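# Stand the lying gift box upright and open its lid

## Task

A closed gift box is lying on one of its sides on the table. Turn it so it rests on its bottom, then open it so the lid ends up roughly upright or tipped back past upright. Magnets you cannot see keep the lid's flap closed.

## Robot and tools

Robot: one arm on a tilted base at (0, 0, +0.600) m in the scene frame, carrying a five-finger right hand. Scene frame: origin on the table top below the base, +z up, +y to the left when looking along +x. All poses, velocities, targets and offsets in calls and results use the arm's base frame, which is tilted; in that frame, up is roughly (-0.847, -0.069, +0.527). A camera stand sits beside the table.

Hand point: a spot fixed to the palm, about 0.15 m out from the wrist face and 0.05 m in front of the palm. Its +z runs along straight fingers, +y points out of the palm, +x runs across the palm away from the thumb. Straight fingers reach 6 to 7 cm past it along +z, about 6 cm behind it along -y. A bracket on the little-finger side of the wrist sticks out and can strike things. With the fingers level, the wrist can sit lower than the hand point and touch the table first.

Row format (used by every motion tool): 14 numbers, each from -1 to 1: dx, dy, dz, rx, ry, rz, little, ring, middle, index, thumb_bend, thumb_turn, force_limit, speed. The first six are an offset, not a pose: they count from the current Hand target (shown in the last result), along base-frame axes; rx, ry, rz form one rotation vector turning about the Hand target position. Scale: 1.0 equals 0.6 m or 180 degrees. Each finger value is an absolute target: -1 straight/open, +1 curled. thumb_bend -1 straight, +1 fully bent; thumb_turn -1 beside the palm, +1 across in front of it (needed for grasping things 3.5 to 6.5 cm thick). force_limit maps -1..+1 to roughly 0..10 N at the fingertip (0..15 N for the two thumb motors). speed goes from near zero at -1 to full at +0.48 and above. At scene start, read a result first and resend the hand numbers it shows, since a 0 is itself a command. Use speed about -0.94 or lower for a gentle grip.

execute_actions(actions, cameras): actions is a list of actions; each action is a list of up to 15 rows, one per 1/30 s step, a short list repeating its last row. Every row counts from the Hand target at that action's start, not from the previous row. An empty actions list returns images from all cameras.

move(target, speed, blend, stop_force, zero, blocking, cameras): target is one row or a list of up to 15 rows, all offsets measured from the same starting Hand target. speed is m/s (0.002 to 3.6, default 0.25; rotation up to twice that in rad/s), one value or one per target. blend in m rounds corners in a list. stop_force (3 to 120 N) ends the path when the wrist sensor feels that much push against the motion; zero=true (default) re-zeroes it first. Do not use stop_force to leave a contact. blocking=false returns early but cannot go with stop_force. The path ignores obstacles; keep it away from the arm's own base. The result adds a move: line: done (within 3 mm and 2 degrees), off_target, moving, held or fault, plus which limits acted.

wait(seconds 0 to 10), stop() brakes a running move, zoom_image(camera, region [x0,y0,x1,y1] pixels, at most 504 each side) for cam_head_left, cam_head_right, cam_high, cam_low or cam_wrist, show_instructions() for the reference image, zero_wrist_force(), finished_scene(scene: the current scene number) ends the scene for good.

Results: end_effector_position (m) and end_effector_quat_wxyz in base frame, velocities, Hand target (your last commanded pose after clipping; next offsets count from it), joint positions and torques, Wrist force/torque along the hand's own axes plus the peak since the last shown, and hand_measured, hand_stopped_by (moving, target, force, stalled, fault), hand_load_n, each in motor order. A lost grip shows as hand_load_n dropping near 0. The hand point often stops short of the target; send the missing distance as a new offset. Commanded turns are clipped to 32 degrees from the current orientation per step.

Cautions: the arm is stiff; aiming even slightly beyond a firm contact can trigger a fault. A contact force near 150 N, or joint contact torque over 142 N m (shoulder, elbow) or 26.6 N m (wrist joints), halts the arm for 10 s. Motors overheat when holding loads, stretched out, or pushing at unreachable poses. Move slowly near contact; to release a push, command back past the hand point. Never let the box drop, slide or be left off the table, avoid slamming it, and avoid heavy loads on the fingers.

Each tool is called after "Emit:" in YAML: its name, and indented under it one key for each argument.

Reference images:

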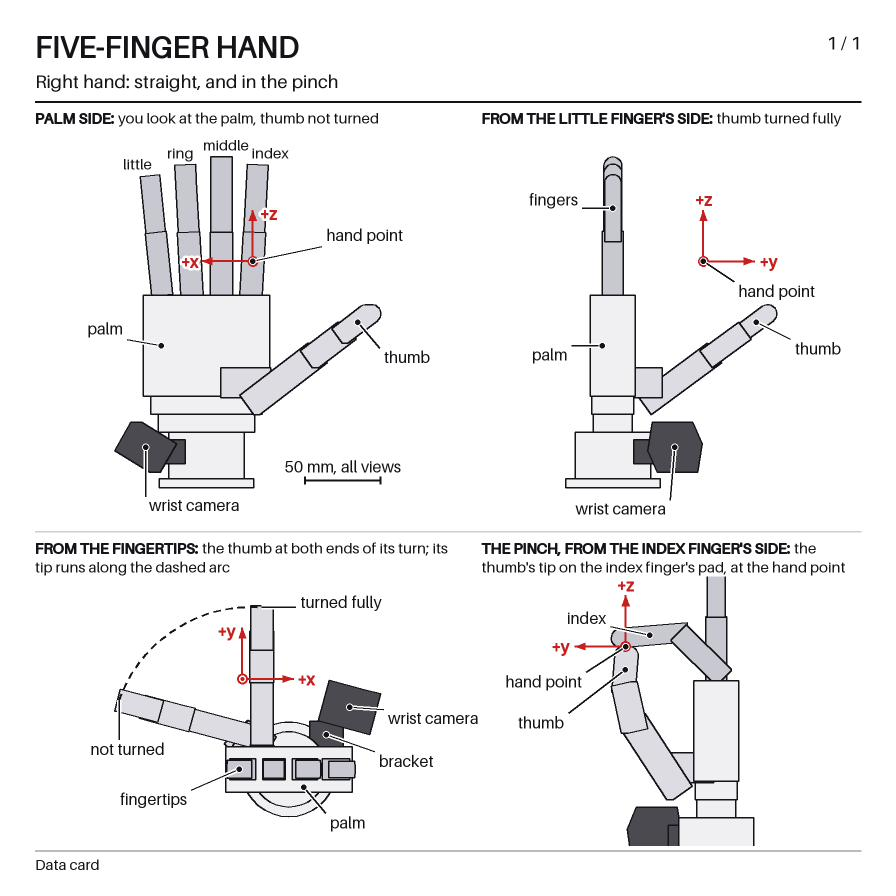

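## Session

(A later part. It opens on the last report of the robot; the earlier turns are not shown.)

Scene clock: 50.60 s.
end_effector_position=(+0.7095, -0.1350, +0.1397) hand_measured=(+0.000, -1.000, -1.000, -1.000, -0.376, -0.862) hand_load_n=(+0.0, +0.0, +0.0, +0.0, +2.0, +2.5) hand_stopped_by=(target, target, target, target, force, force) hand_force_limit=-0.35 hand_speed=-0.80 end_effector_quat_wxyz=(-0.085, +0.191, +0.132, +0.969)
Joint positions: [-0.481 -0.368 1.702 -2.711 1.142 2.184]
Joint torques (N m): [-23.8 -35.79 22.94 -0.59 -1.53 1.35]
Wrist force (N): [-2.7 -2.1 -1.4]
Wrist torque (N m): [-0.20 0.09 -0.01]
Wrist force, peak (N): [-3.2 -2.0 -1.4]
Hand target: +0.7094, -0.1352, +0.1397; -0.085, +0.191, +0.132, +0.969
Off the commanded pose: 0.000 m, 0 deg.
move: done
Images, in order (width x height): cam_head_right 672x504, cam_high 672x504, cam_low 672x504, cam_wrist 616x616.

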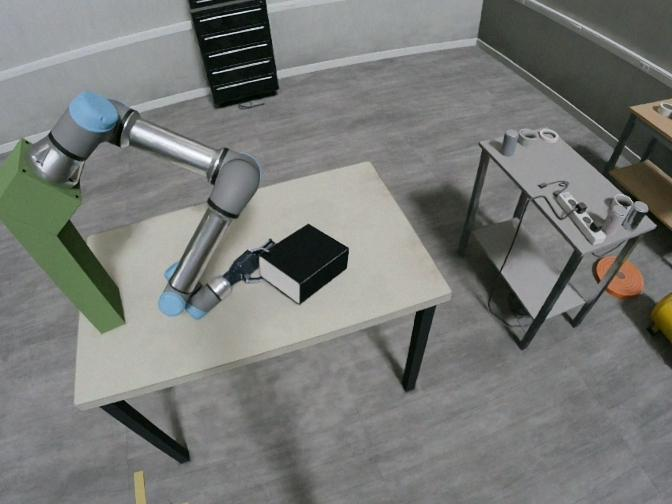

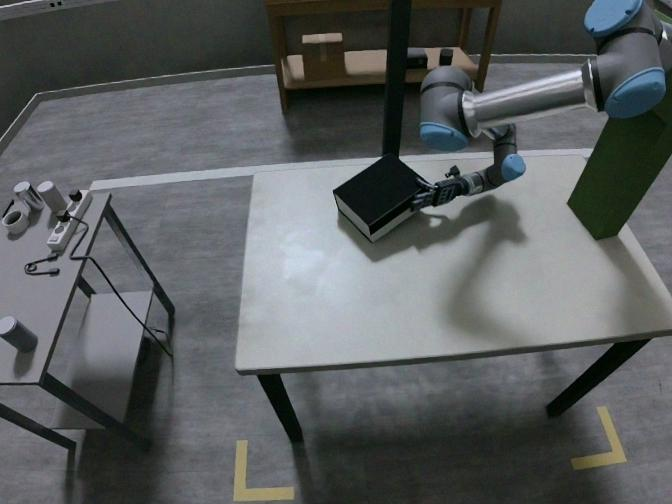

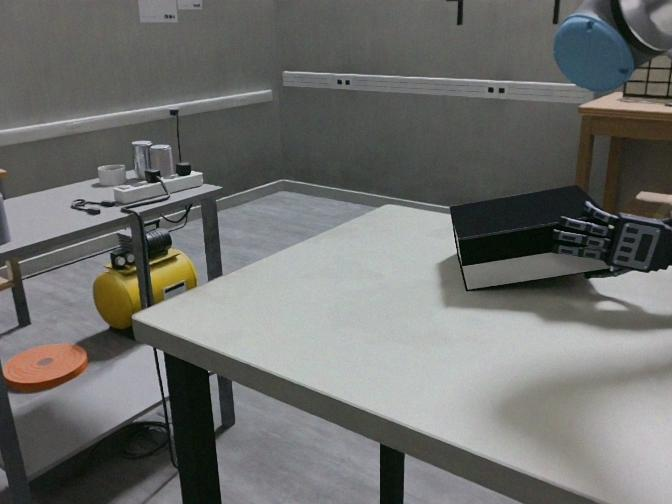

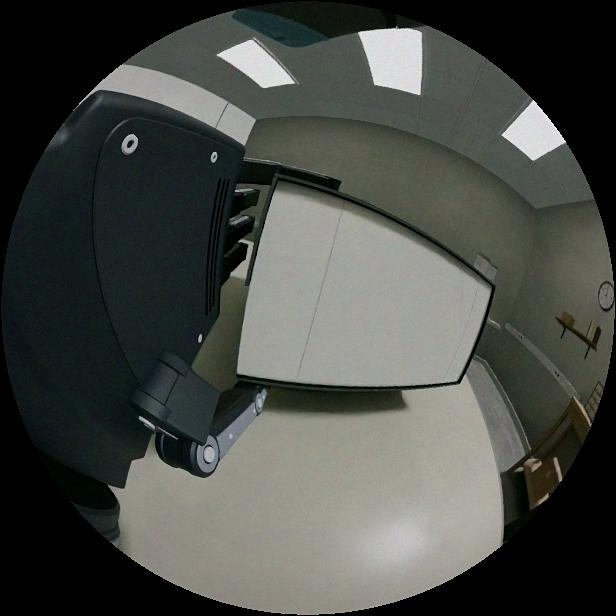

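Emit:
move:
  target: [0,0,0,0,0,0,-1,-1,-1,-1,0.0,-0.2,-0.35,-0.5]

Emit:
move:
  target: [0.0226,0.0018,-0.0141,-0.0059,0.0265,-0.006,-1,-1,-1,-1,0.0,-0.2,-0.35,-0.5]
  speed: 0.04
  stop_force: 5
  cameras: ["cam_head_right","cam_wrist","cam_low","cam_high"]

Emit:
zoom_image:
  camera: "cam_low"
  region: [440, 140, 672, 320]

Emit:
zoom_image:
  camera: "cam_wrist"
  region: [150, 300, 450, 600]

Scene clock: 52.17 s.
end_effector_position=(+0.7094, -0.1352, +0.1397) hand_measured=(-1.000, -1.000, -1.000, -1.000, -0.376, -0.862) hand_load_n=(+0.0, +0.0, +0.0, +0.0, +1.0, +1.5) hand_stopped_by=(target, target, target, target, force, force) hand_force_limit=-0.35 hand_speed=-0.50 end_effector_quat_wxyz=(-0.085, +0.191, +0.132, +0.969)
Joint positions: [-0.481 -0.368 1.702 -2.711 1.142 2.184]
Joint torques (N m): [-24.28 -36.5 21.7 -1.21 -0.86 -1.24]
Wrist force (N): [-2.9 -2.3 -1.3]
Wrist torque (N m): [-0.22 0.09 -0.06]
Wrist force, peak (N): [-3.1 -2.3 -1.5]
Hand target: +0.7094, -0.1352, +0.1397; -0.085, +0.191, +0.132, +0.969
Off the commanded pose: 0.000 m, 0 deg.
move: done

Scene clock: 54.20 s.
end_effector_position=(+0.7230, -0.1341, +0.1313) hand_measured=(-1.000, -1.000, -1.000, -1.000, -0.376, -0.862) hand_load_n=(+0.0, +0.0, +0.0, +0.0, +1.0, +1.0) hand_stopped_by=(target, target, target, target, force, force) hand_force_limit=-0.35 hand_speed=-0.50 end_effector_quat_wxyz=(-0.079, +0.233, +0.135, +0.960)
Joint positions: [-0.486 -0.395 1.726 -2.63 1.092 2.155]
Joint torques (N m): [-13.03 -17.67 -2.19 -2.87 3.51 2.58]
Wrist force (N): [-2.8 -2.2 -1.1]
Wrist torque (N m): [-0.18 0.09 0.02]
Wrist force, peak (N): [-3.0 -2.1 -1.4]
Hand target: +0.7230, -0.1341, +0.1313; -0.079, +0.233, +0.135, +0.960
Off the commanded pose: 0.000 m, 0 deg.
move: done
Images, in order (width x height): cam_head_right 672x504, cam_high 672x504, cam_low 672x504, cam_wrist 616x616.

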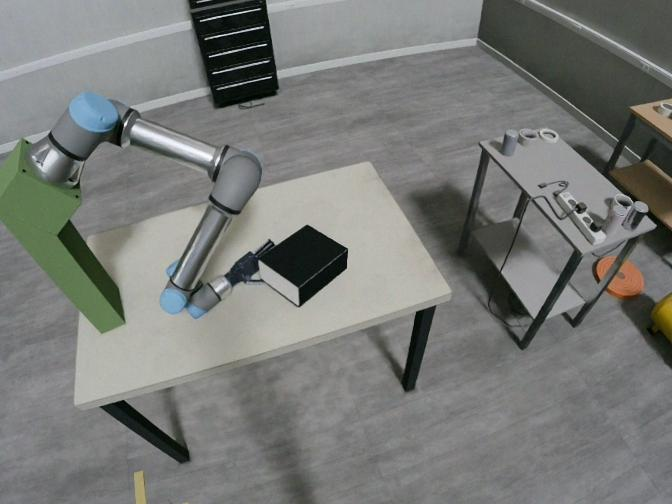

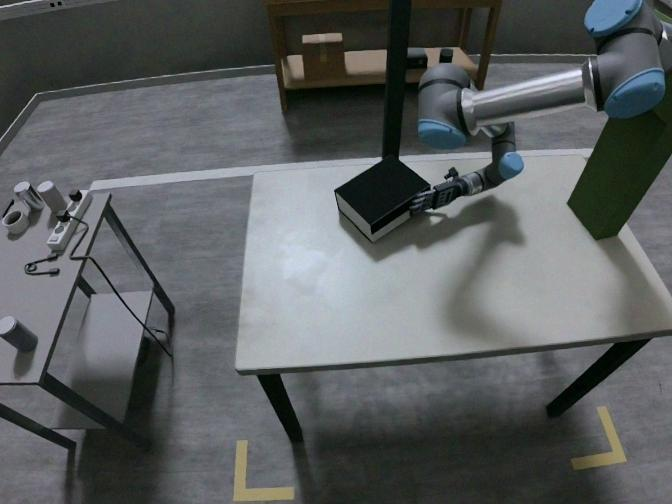

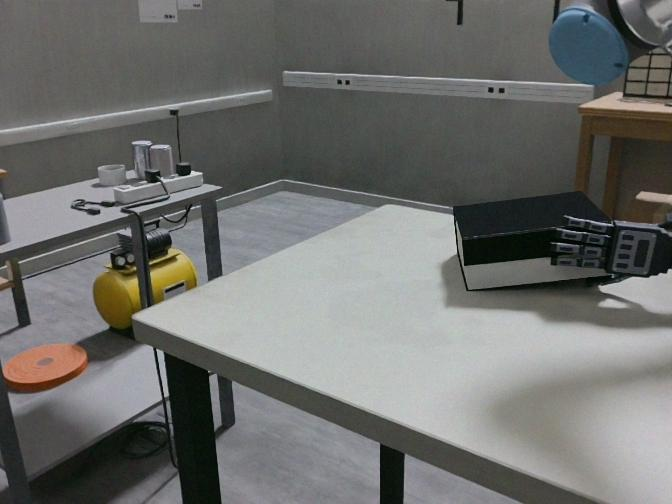

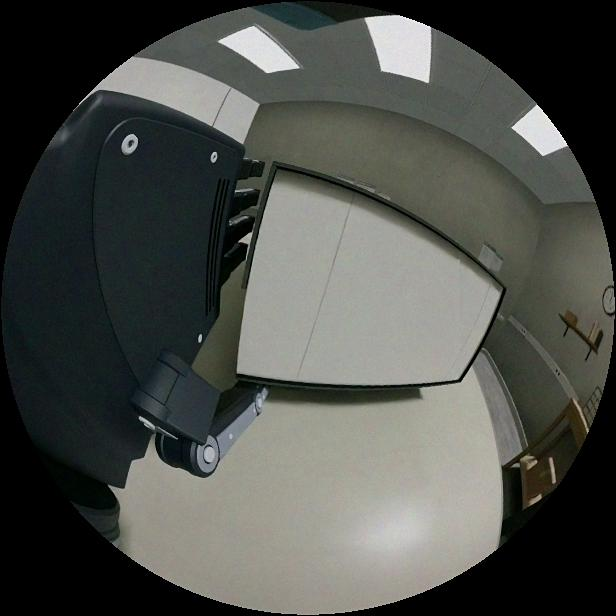

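Scaled by 2.172 from the camera's 672x504 image, which has a finer 960x720 frame.

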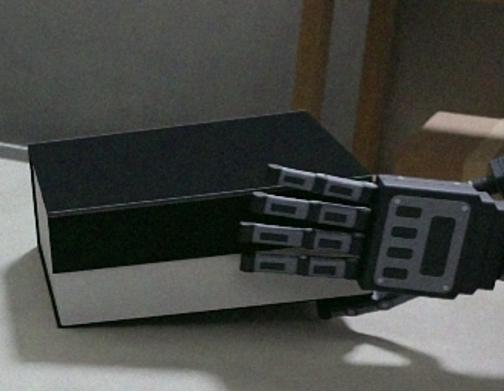

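Scaled by 1.680 from the camera's 616x616 image, which has a finer 880x880 frame.

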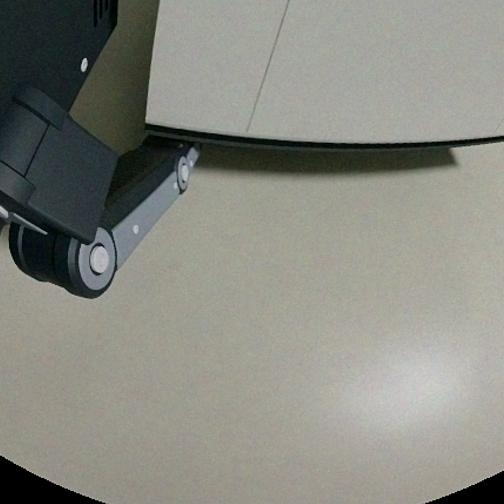

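Emit:
move:
  target: [0.0226,0.0018,-0.0141,-0.0036,0.016,-0.0036,-1,-1,-1,-1,0.0,-0.2,-0.35,-0.5]
  speed: 0.03
  stop_force: 4
  cameras: ["cam_head_right","cam_wrist","cam_low","cam_high"]

Emit:
zoom_image:
  camera: "cam_low"
  region: [440, 140, 672, 320]

Emit:
zoom_image:
  camera: "cam_wrist"
  region: [150, 300, 450, 600]

Scene clock: 56.30 s.
end_effector_position=(+0.7298, -0.1335, +0.1270) hand_measured=(-1.000, -1.000, -1.000, -1.000, -0.374, -0.862) hand_load_n=(+0.0, +0.0, +0.0, +0.0, -3.0, -1.0) hand_stopped_by=(target, target, target, target, force, force) hand_force_limit=-0.35 hand_speed=-0.50 end_effector_quat_wxyz=(-0.077, +0.246, +0.136, +0.957)
Joint positions: [-0.485 -0.399 1.723 -2.597 1.078 2.142]
Joint torques (N m): [-24.69 -15.76 23.45 0.41 2.81 2.49]
Wrist force (N): [0.0 -1.6 -0.2]
Wrist torque (N m): [-0.14 0.11 0.00]
Wrist force, peak (N): [4.5 -3.0 -2.7]
Hand target: +0.7298, -0.1335, +0.1270; -0.077, +0.246, +0.136, +0.957 (not the last commanded pose)
Off the commanded pose: 0.008 m, 2 deg.
move: contact
Images, in order (width x height): cam_head_right 672x504, cam_high 672x504, cam_low 672x504, cam_wrist 616x616.

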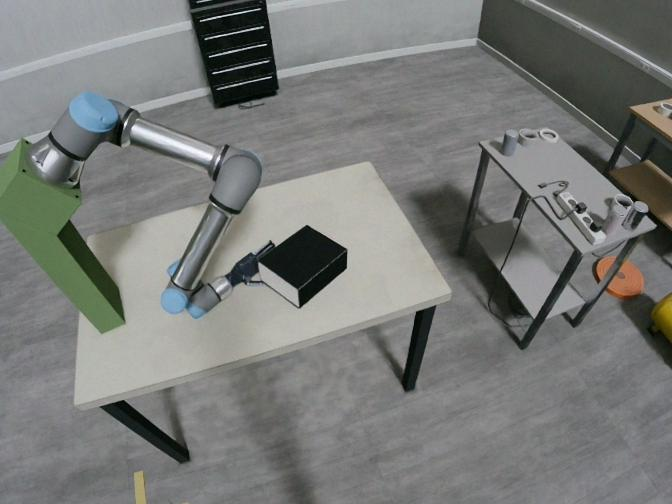

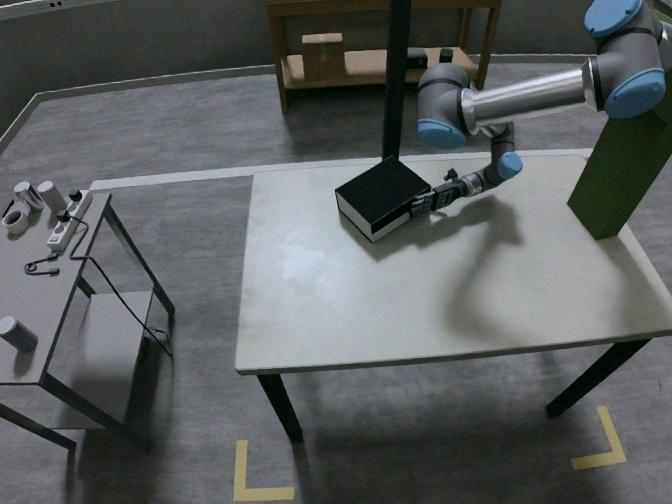

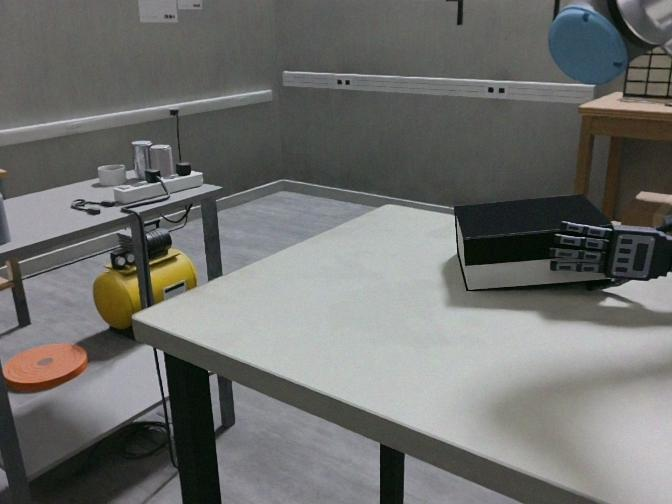

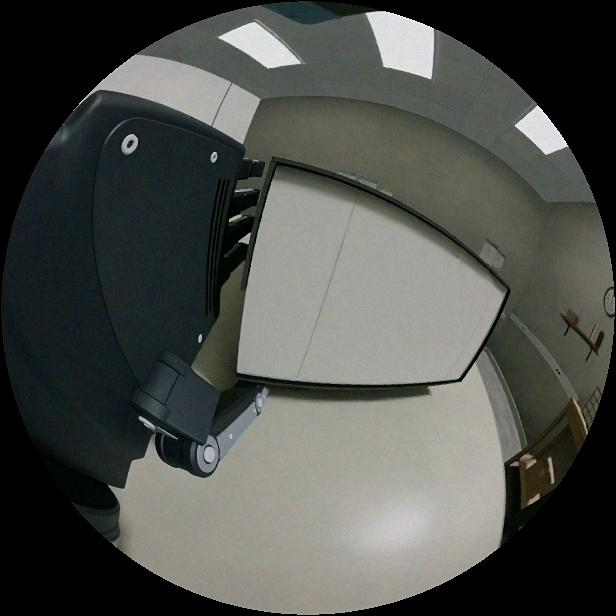

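Scaled by 2.172 from the camera's 672x504 image, which has a finer 960x720 frame.

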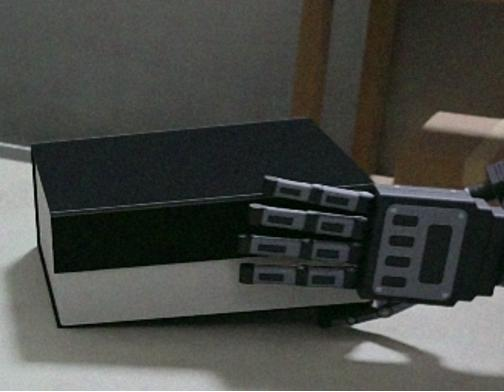

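Scaled by 1.680 from the camera's 616x616 image, which has a finer 880x880 frame.

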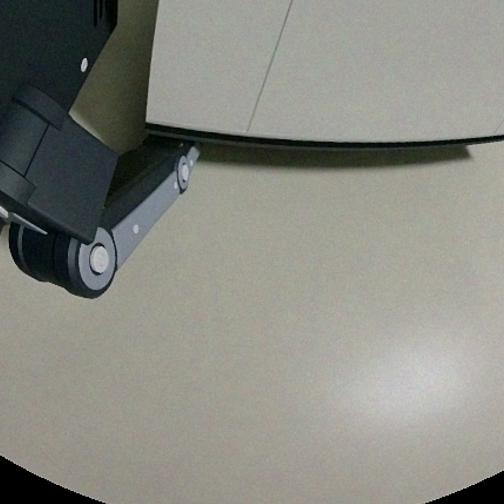

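Emit:
move:
  target: [-0.0523,-0.0198,-0.0835,0,0,0,-1,-1,-1,-1,0.0,-0.2,-0.35,-0.5]
  speed: 0.03
  cameras: ["all"]

Emit:
zoom_image:
  camera: "cam_low"
  region: [440, 140, 672, 320]

Emit:
zoom_image:
  camera: "cam_wrist"
  region: [150, 300, 450, 600]

Scene clock: 59.00 s.
end_effector_position=(+0.6983, -0.1456, +0.0768) hand_measured=(-1.000, -1.000, -1.000, -1.000, -0.376, -0.862) hand_load_n=(+0.0, +0.0, +0.0, +0.0, +1.5, +1.5) hand_stopped_by=(target, target, target, target, force, force) hand_force_limit=-0.35 hand_speed=-0.50 end_effector_quat_wxyz=(-0.077, +0.246, +0.136, +0.957) end_effector_velocity=(+0.001, -0.001, +0.001) end_effector_angular_velocity=(+0.001, +0.002, +0.000)
Joint positions: [-0.53 -0.289 1.728 -2.736 1.065 2.191]
Joint velocities: [0 -0.004 0 0.007 0 0.001]
Joint torques (N m): [-3.7 -33.86 0.36 -0.64 -0.55 -0.94]
Wrist force (N): [-2.8 -2.2 -1.1]
Wrist torque (N m): [-0.19 0.05 -0.06]
Wrist force, peak (N): [-2.9 -2.4 -1.1]
Hand target: +0.6984, -0.1454, +0.0769; -0.077, +0.246, +0.136, +0.957
Off the commanded pose: 0.000 m, 0 deg.
move: done

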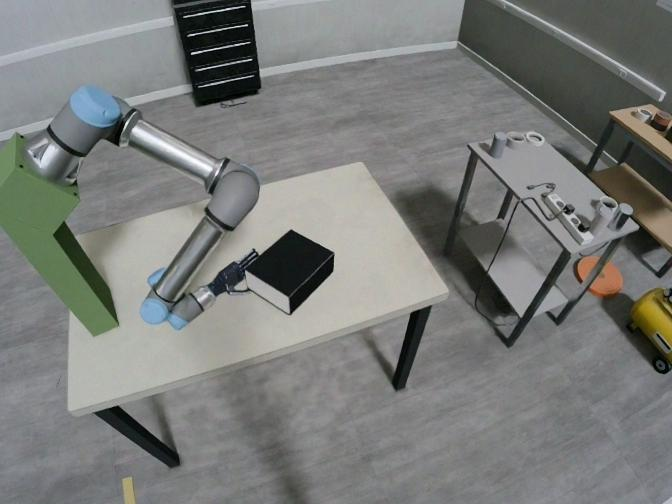

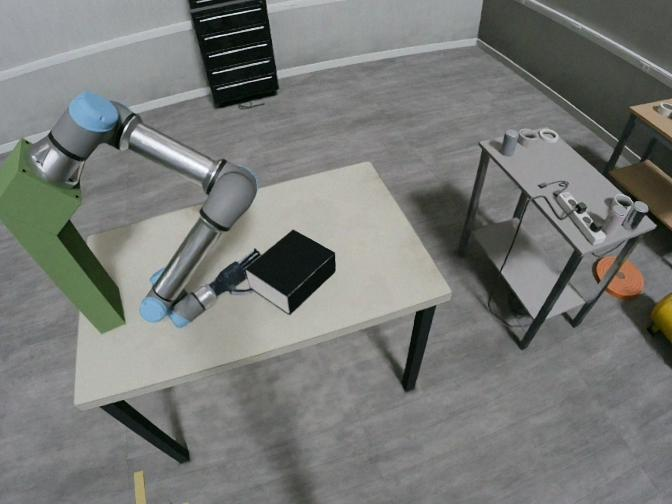

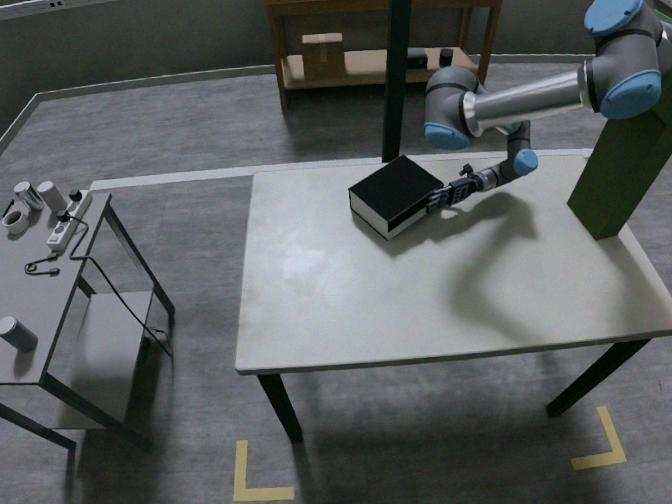

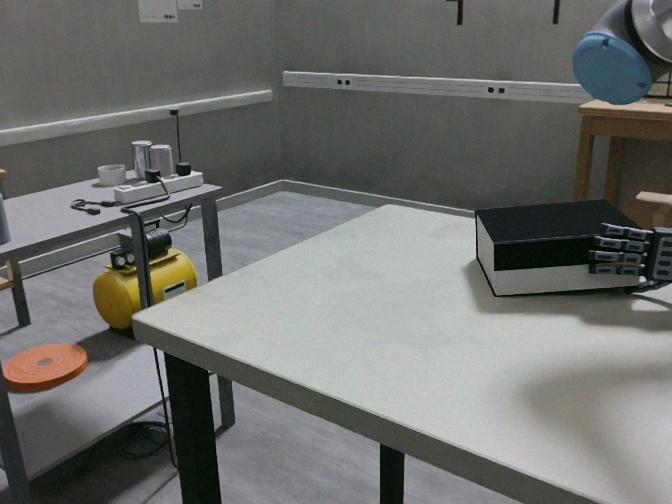

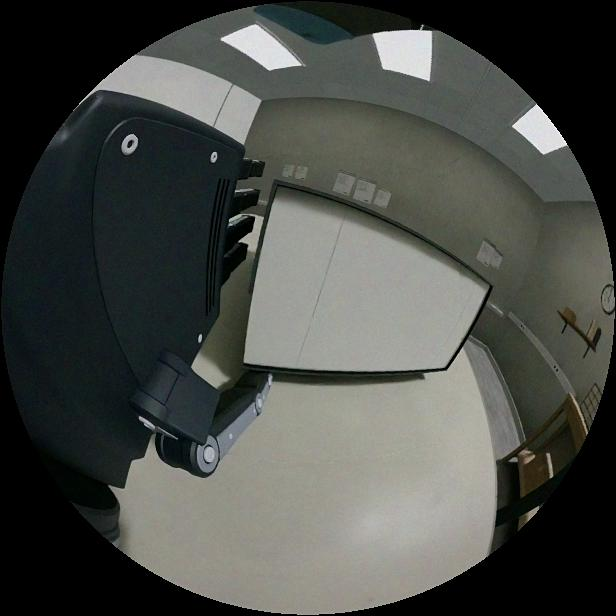

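Scaled by 2.172 from the camera's 672x504 image, which has a finer 960x720 frame.

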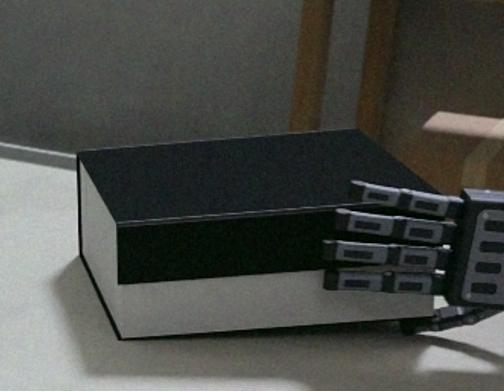

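Scaled by 1.680 from the camera's 616x616 image, which has a finer 880x880 frame.

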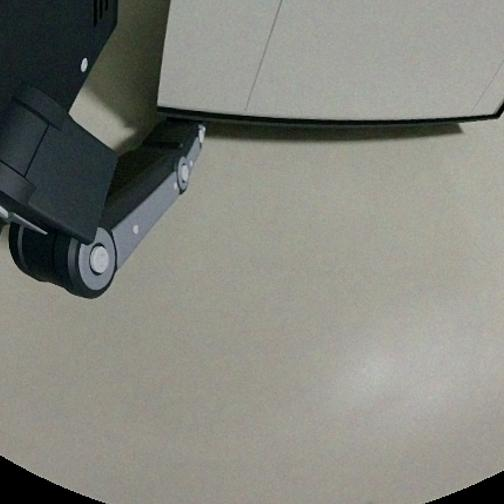

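Emit:
move:
  target: [-0.0211,0.0954,-0.0215,0,0,0,-1,-1,-1,-1,0.0,-0.2,-0.35,-0.5]
  speed: 0.06
  cameras: ["all"]

Emit:
zoom_image:
  camera: "cam_low"
  region: [440, 140, 672, 320]

Emit:
zoom_image:
  camera: "cam_wrist"
  region: [150, 200, 550, 500]

Scene clock: 61.03 s.
end_effector_position=(+0.6856, -0.0880, +0.0639) hand_measured=(-1.000, -1.000, -1.000, -1.000, -0.376, -0.862) hand_load_n=(+0.0, -0.5, +0.0, +0.0, +1.0, +1.5) hand_stopped_by=(target, target, target, target, force, force) hand_force_limit=-0.35 hand_speed=-0.50 end_effector_quat_wxyz=(-0.077, +0.246, +0.136, +0.957) end_effector_velocity=(+0.001, -0.004, +0.001) end_effector_angular_velocity=(+0.002, +0.000, +0.002)
Joint positions: [-0.447 -0.274 1.784 -2.764 1.089 2.101]
Joint velocities: [-0.006 -0.001 -0.003 0.001 -0.001 0.009]
Joint torques (N m): [-19.85 -28.38 1.27 -0.82 -0.47 2.69]
Wrist force (N): [-3.0 -2.4 -1.3]
Wrist torque (N m): [-0.16 0.08 -0.06]
Wrist force, peak (N): [-3.0 -3.0 -1.0]
Hand target: +0.6857, -0.0882, +0.0640; -0.077, +0.246, +0.136, +0.957
Off the commanded pose: 0.000 m, 0 deg.
move: done

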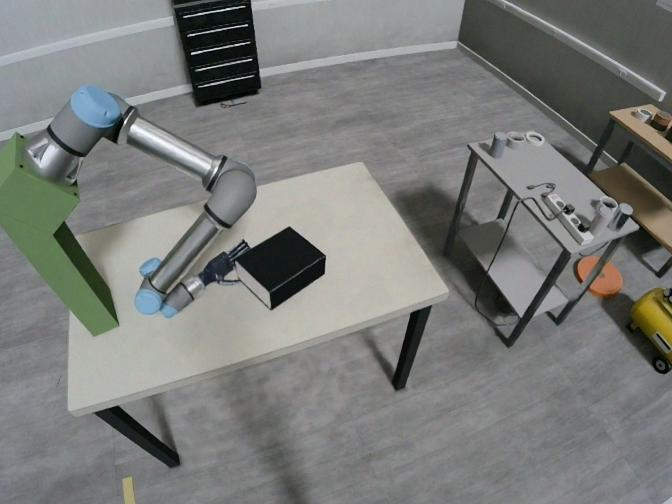

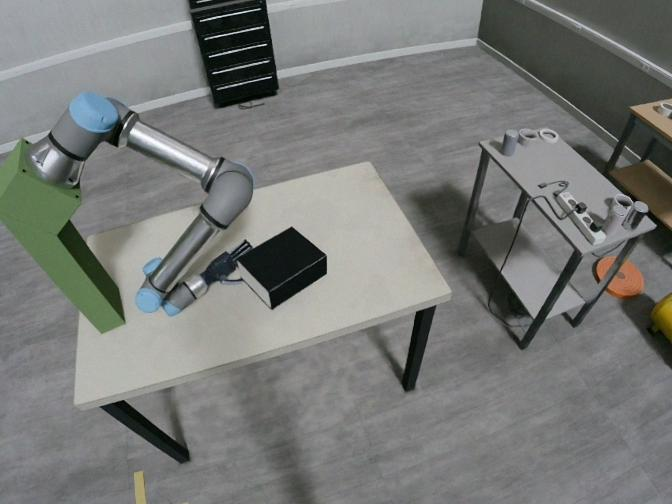

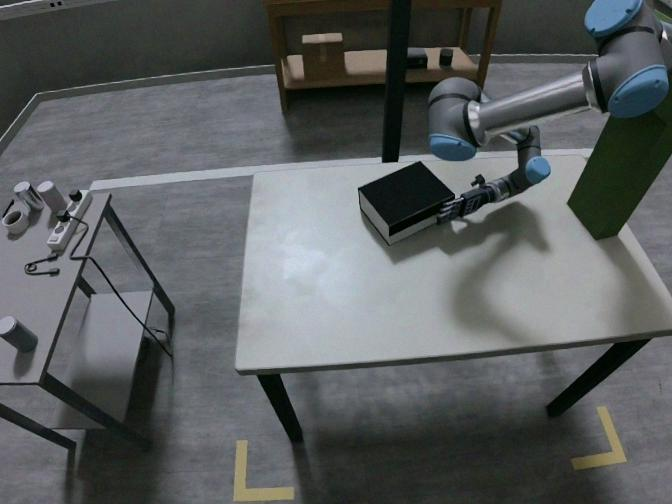

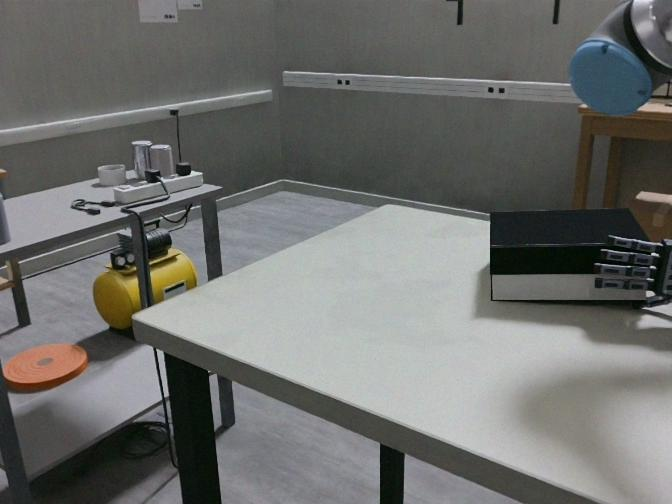

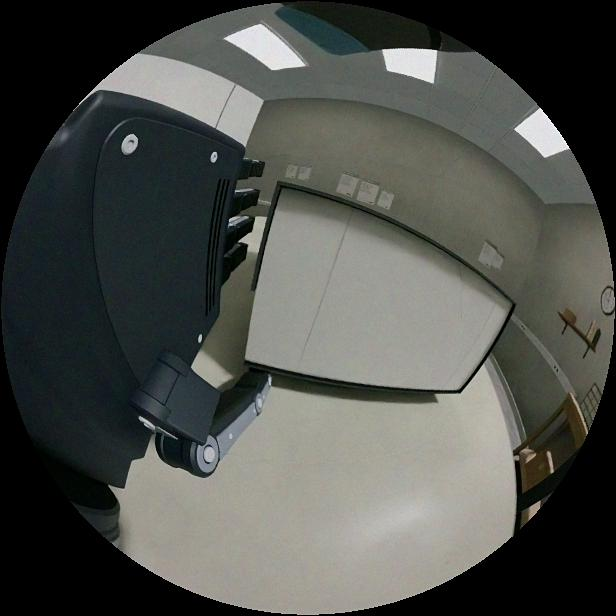

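Scaled by 2.172 from the camera's 672x504 image, which has a finer 960x720 frame.

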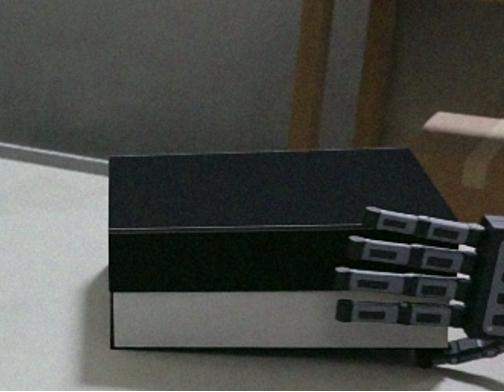

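Scaled by 1.260 from the camera's 616x616 image, which has a finer 880x880 frame.

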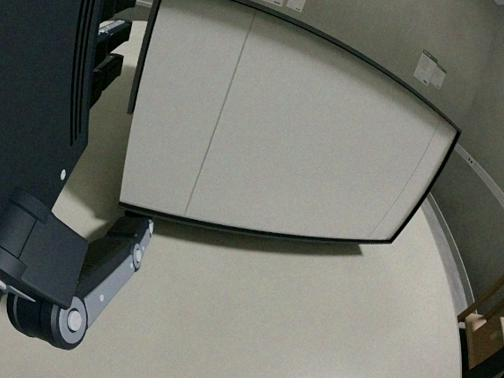

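Emit:
move:
  target: [0,0,0,0,0,0,-1,0.1,0.2,0.2,0.0,-0.2,-0.35,-0.3]
  cameras: ["all"]

Emit:
zoom_image:
  camera: "cam_low"
  region: [440, 140, 672, 320]

Emit:
zoom_image:
  camera: "cam_wrist"
  region: [150, 200, 550, 500]

Scene clock: 62.50 s.
end_effector_position=(+0.6857, -0.0882, +0.0640) hand_measured=(-1.000, +0.100, -0.684, -0.620, -0.374, -0.862) hand_load_n=(+0.0, +0.0, +0.0, +0.0, +0.0, +0.0) hand_stopped_by=(target, target, force, force, force, force) hand_force_limit=-0.35 hand_speed=-0.30 end_effector_quat_wxyz=(-0.077, +0.246, +0.136, +0.957)
Joint positions: [-0.447 -0.274 1.783 -2.764 1.089 2.101]
Joint torques (N m): [-16.67 -27.37 7.85 -1.98 1.46 2.47]
Wrist force (N): [-1.4 -2.2 -1.3]
Wrist torque (N m): [-0.15 0.03 -0.05]
Wrist force, peak (N): [-2.7 -3.9 -1.2]
Hand target: +0.6857, -0.0882, +0.0640; -0.077, +0.246, +0.136, +0.957
Off the commanded pose: 0.000 m, 0 deg.
move: done

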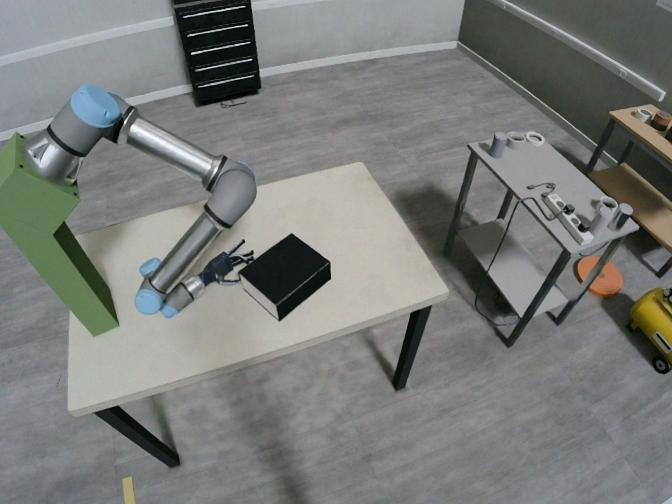

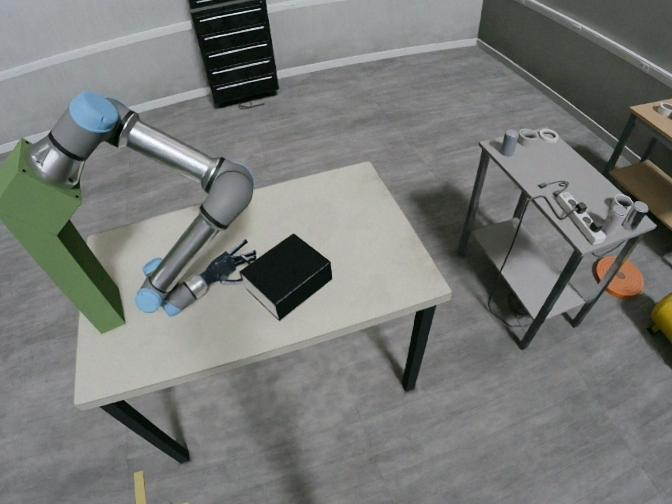

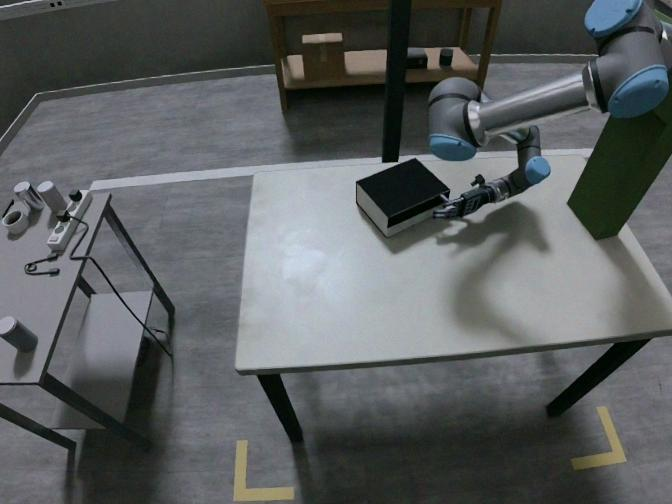

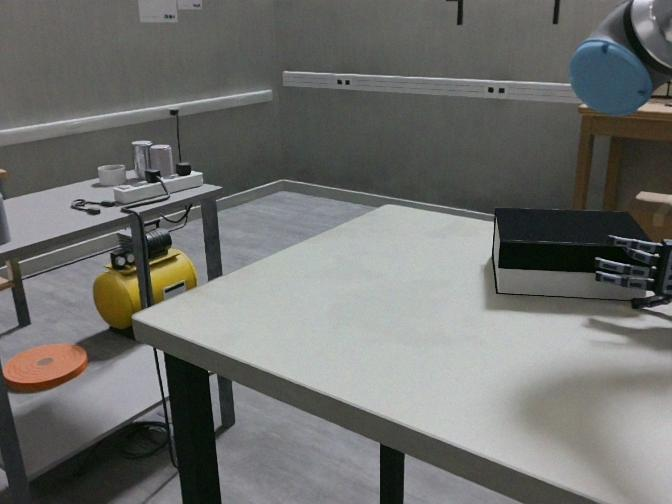

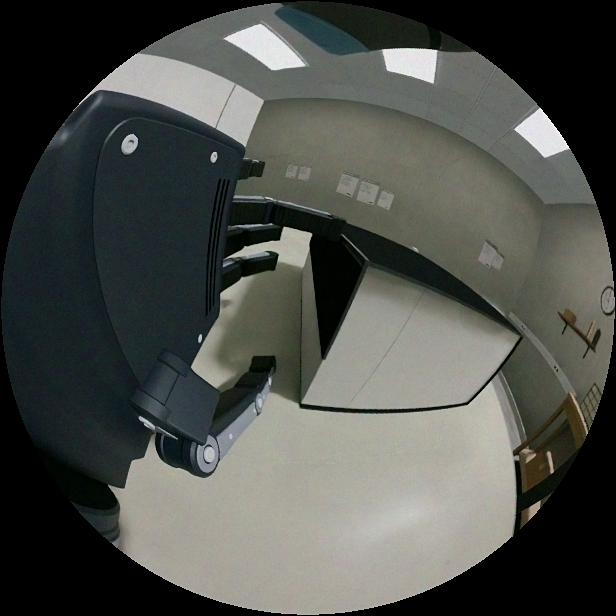

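Scaled by 2.172 from the camera's 672x504 image, which has a finer 960x720 frame.

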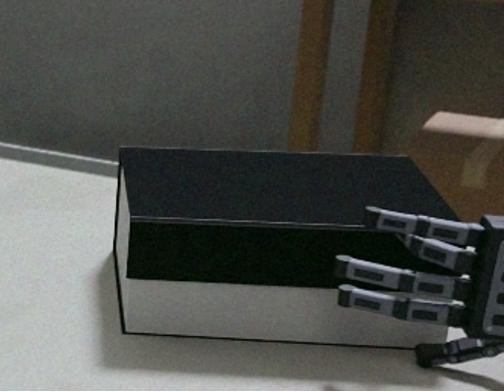

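Scaled by 1.260 from the camera's 616x616 image, which has a finer 880x880 frame.

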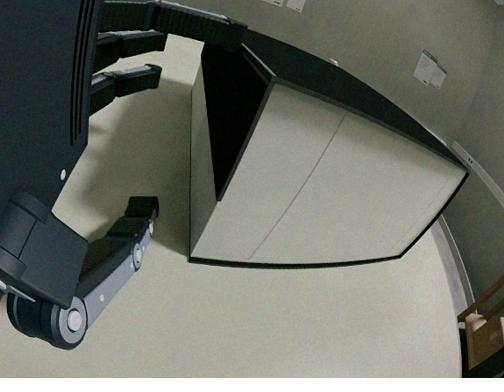

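Emit:
zoom_image:
  camera: "cam_head_left"
  region: [200, 210, 360, 340]

Emit:
zoom_image:
  camera: "cam_high"
  region: [340, 140, 470, 250]

Scaled by 3.150 from the camera's 672x504 image, which has a finer 960x720 frame.

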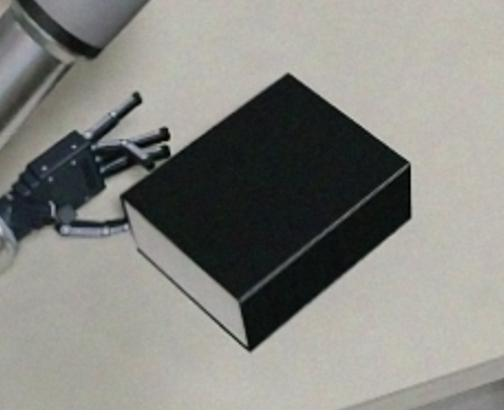

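Scaled by 3.877 from the camera's 672x504 image, which has a finer 960x720 frame.

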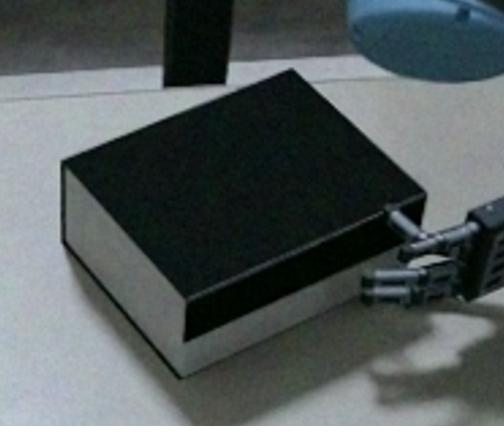

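Emit:
move:
  target:
    - [-0.0633,0.1567,-0.0182,0,0,0,-1,-1,-1,-1,-1,-1,-0.35,0]
    - [-0.2502,0.3358,0.242,0.7344,-0.0954,0.2106,-1,-1,-1,-1,-1,-1,-0.35,0]
  speed: 0.4
  blend: [0.04,0]
  cameras: ["all"]

Scene clock: 72.43 s.
end_effector_position=(+0.5356, +0.1133, +0.2092) hand_measured=(-1.000, -1.000, -1.000, -1.000, -1.000, -0.998) hand_load_n=(+0.0, +0.0, -0.5, +0.0, +0.0, -0.5) hand_stopped_by=(target, target, target, target, target, target) hand_force_limit=-0.35 hand_speed=0.00 end_effector_quat_wxyz=(+0.476, +0.128, +0.734, -0.468) end_effector_velocity=(-0.001, +0.000, +0.001) end_effector_angular_velocity=(+0.000, +0.001, -0.001)
Joint positions: [0.375 -1.243 1.865 -0.199 2.873 4.518]
Joint velocities: [0 -0.001 0 0.005 0.001 0.003]
Joint torques (N m): [33.23 -50.41 12.17 4.05 1.77 1.6]
Wrist force (N): [-1.2 0.4 0.6]
Wrist torque (N m): [0.07 0.12 0.05]
Wrist force, peak (N): [18.3 6.7 0.5]
Hand target: +0.5356, +0.1133, +0.2092; +0.476, +0.128, +0.734, -0.468
Off the commanded pose: 0.000 m, 0 deg.
move: done

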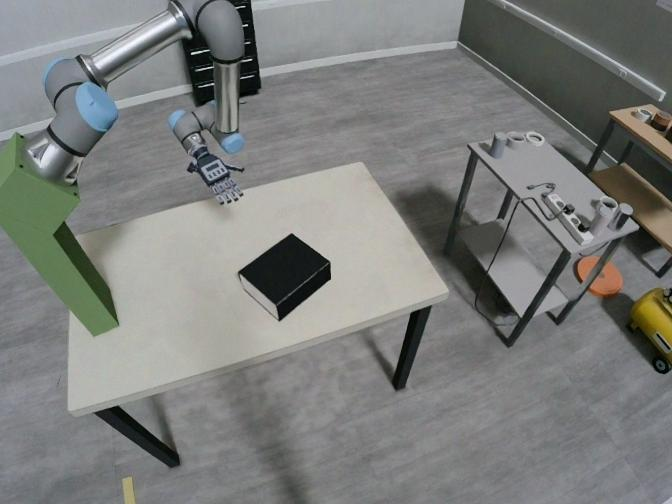

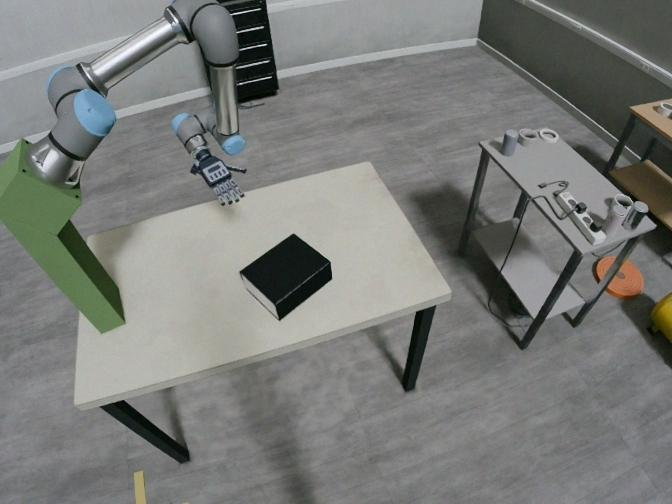

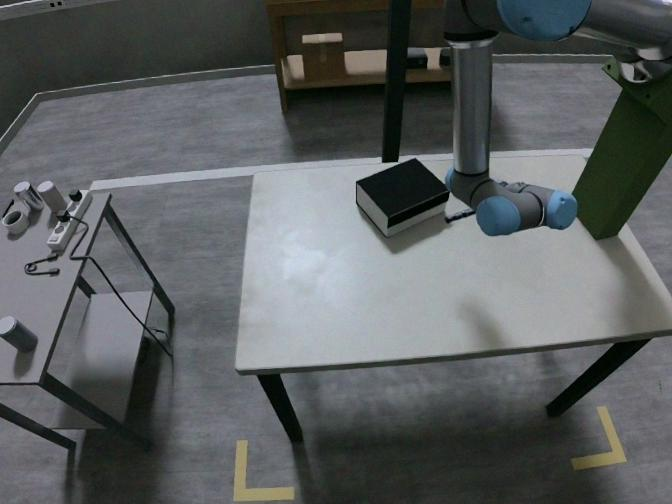

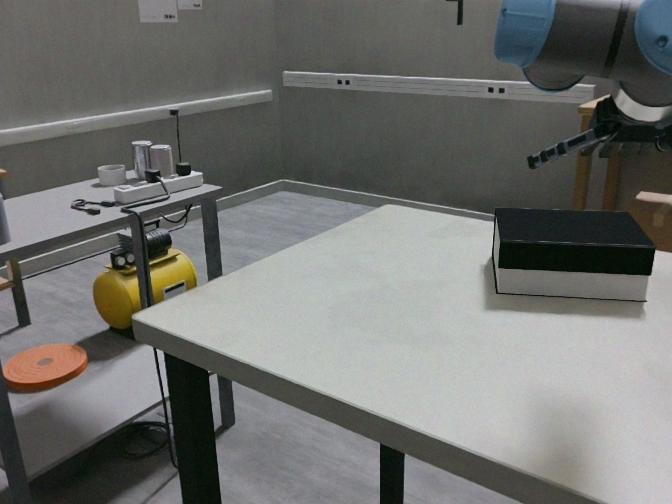

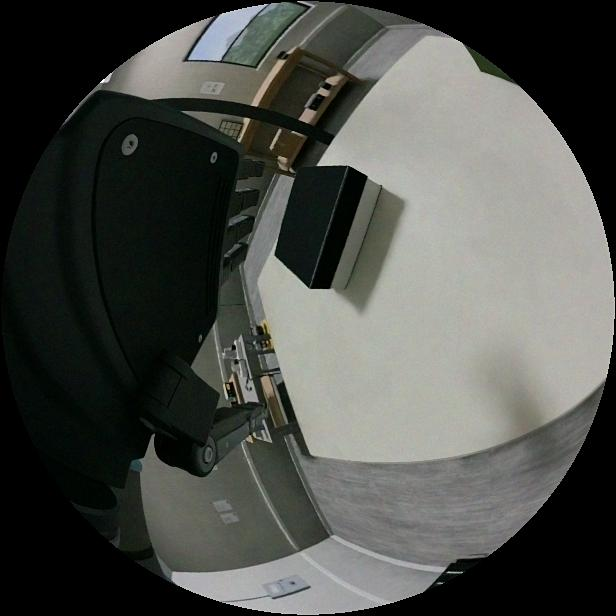

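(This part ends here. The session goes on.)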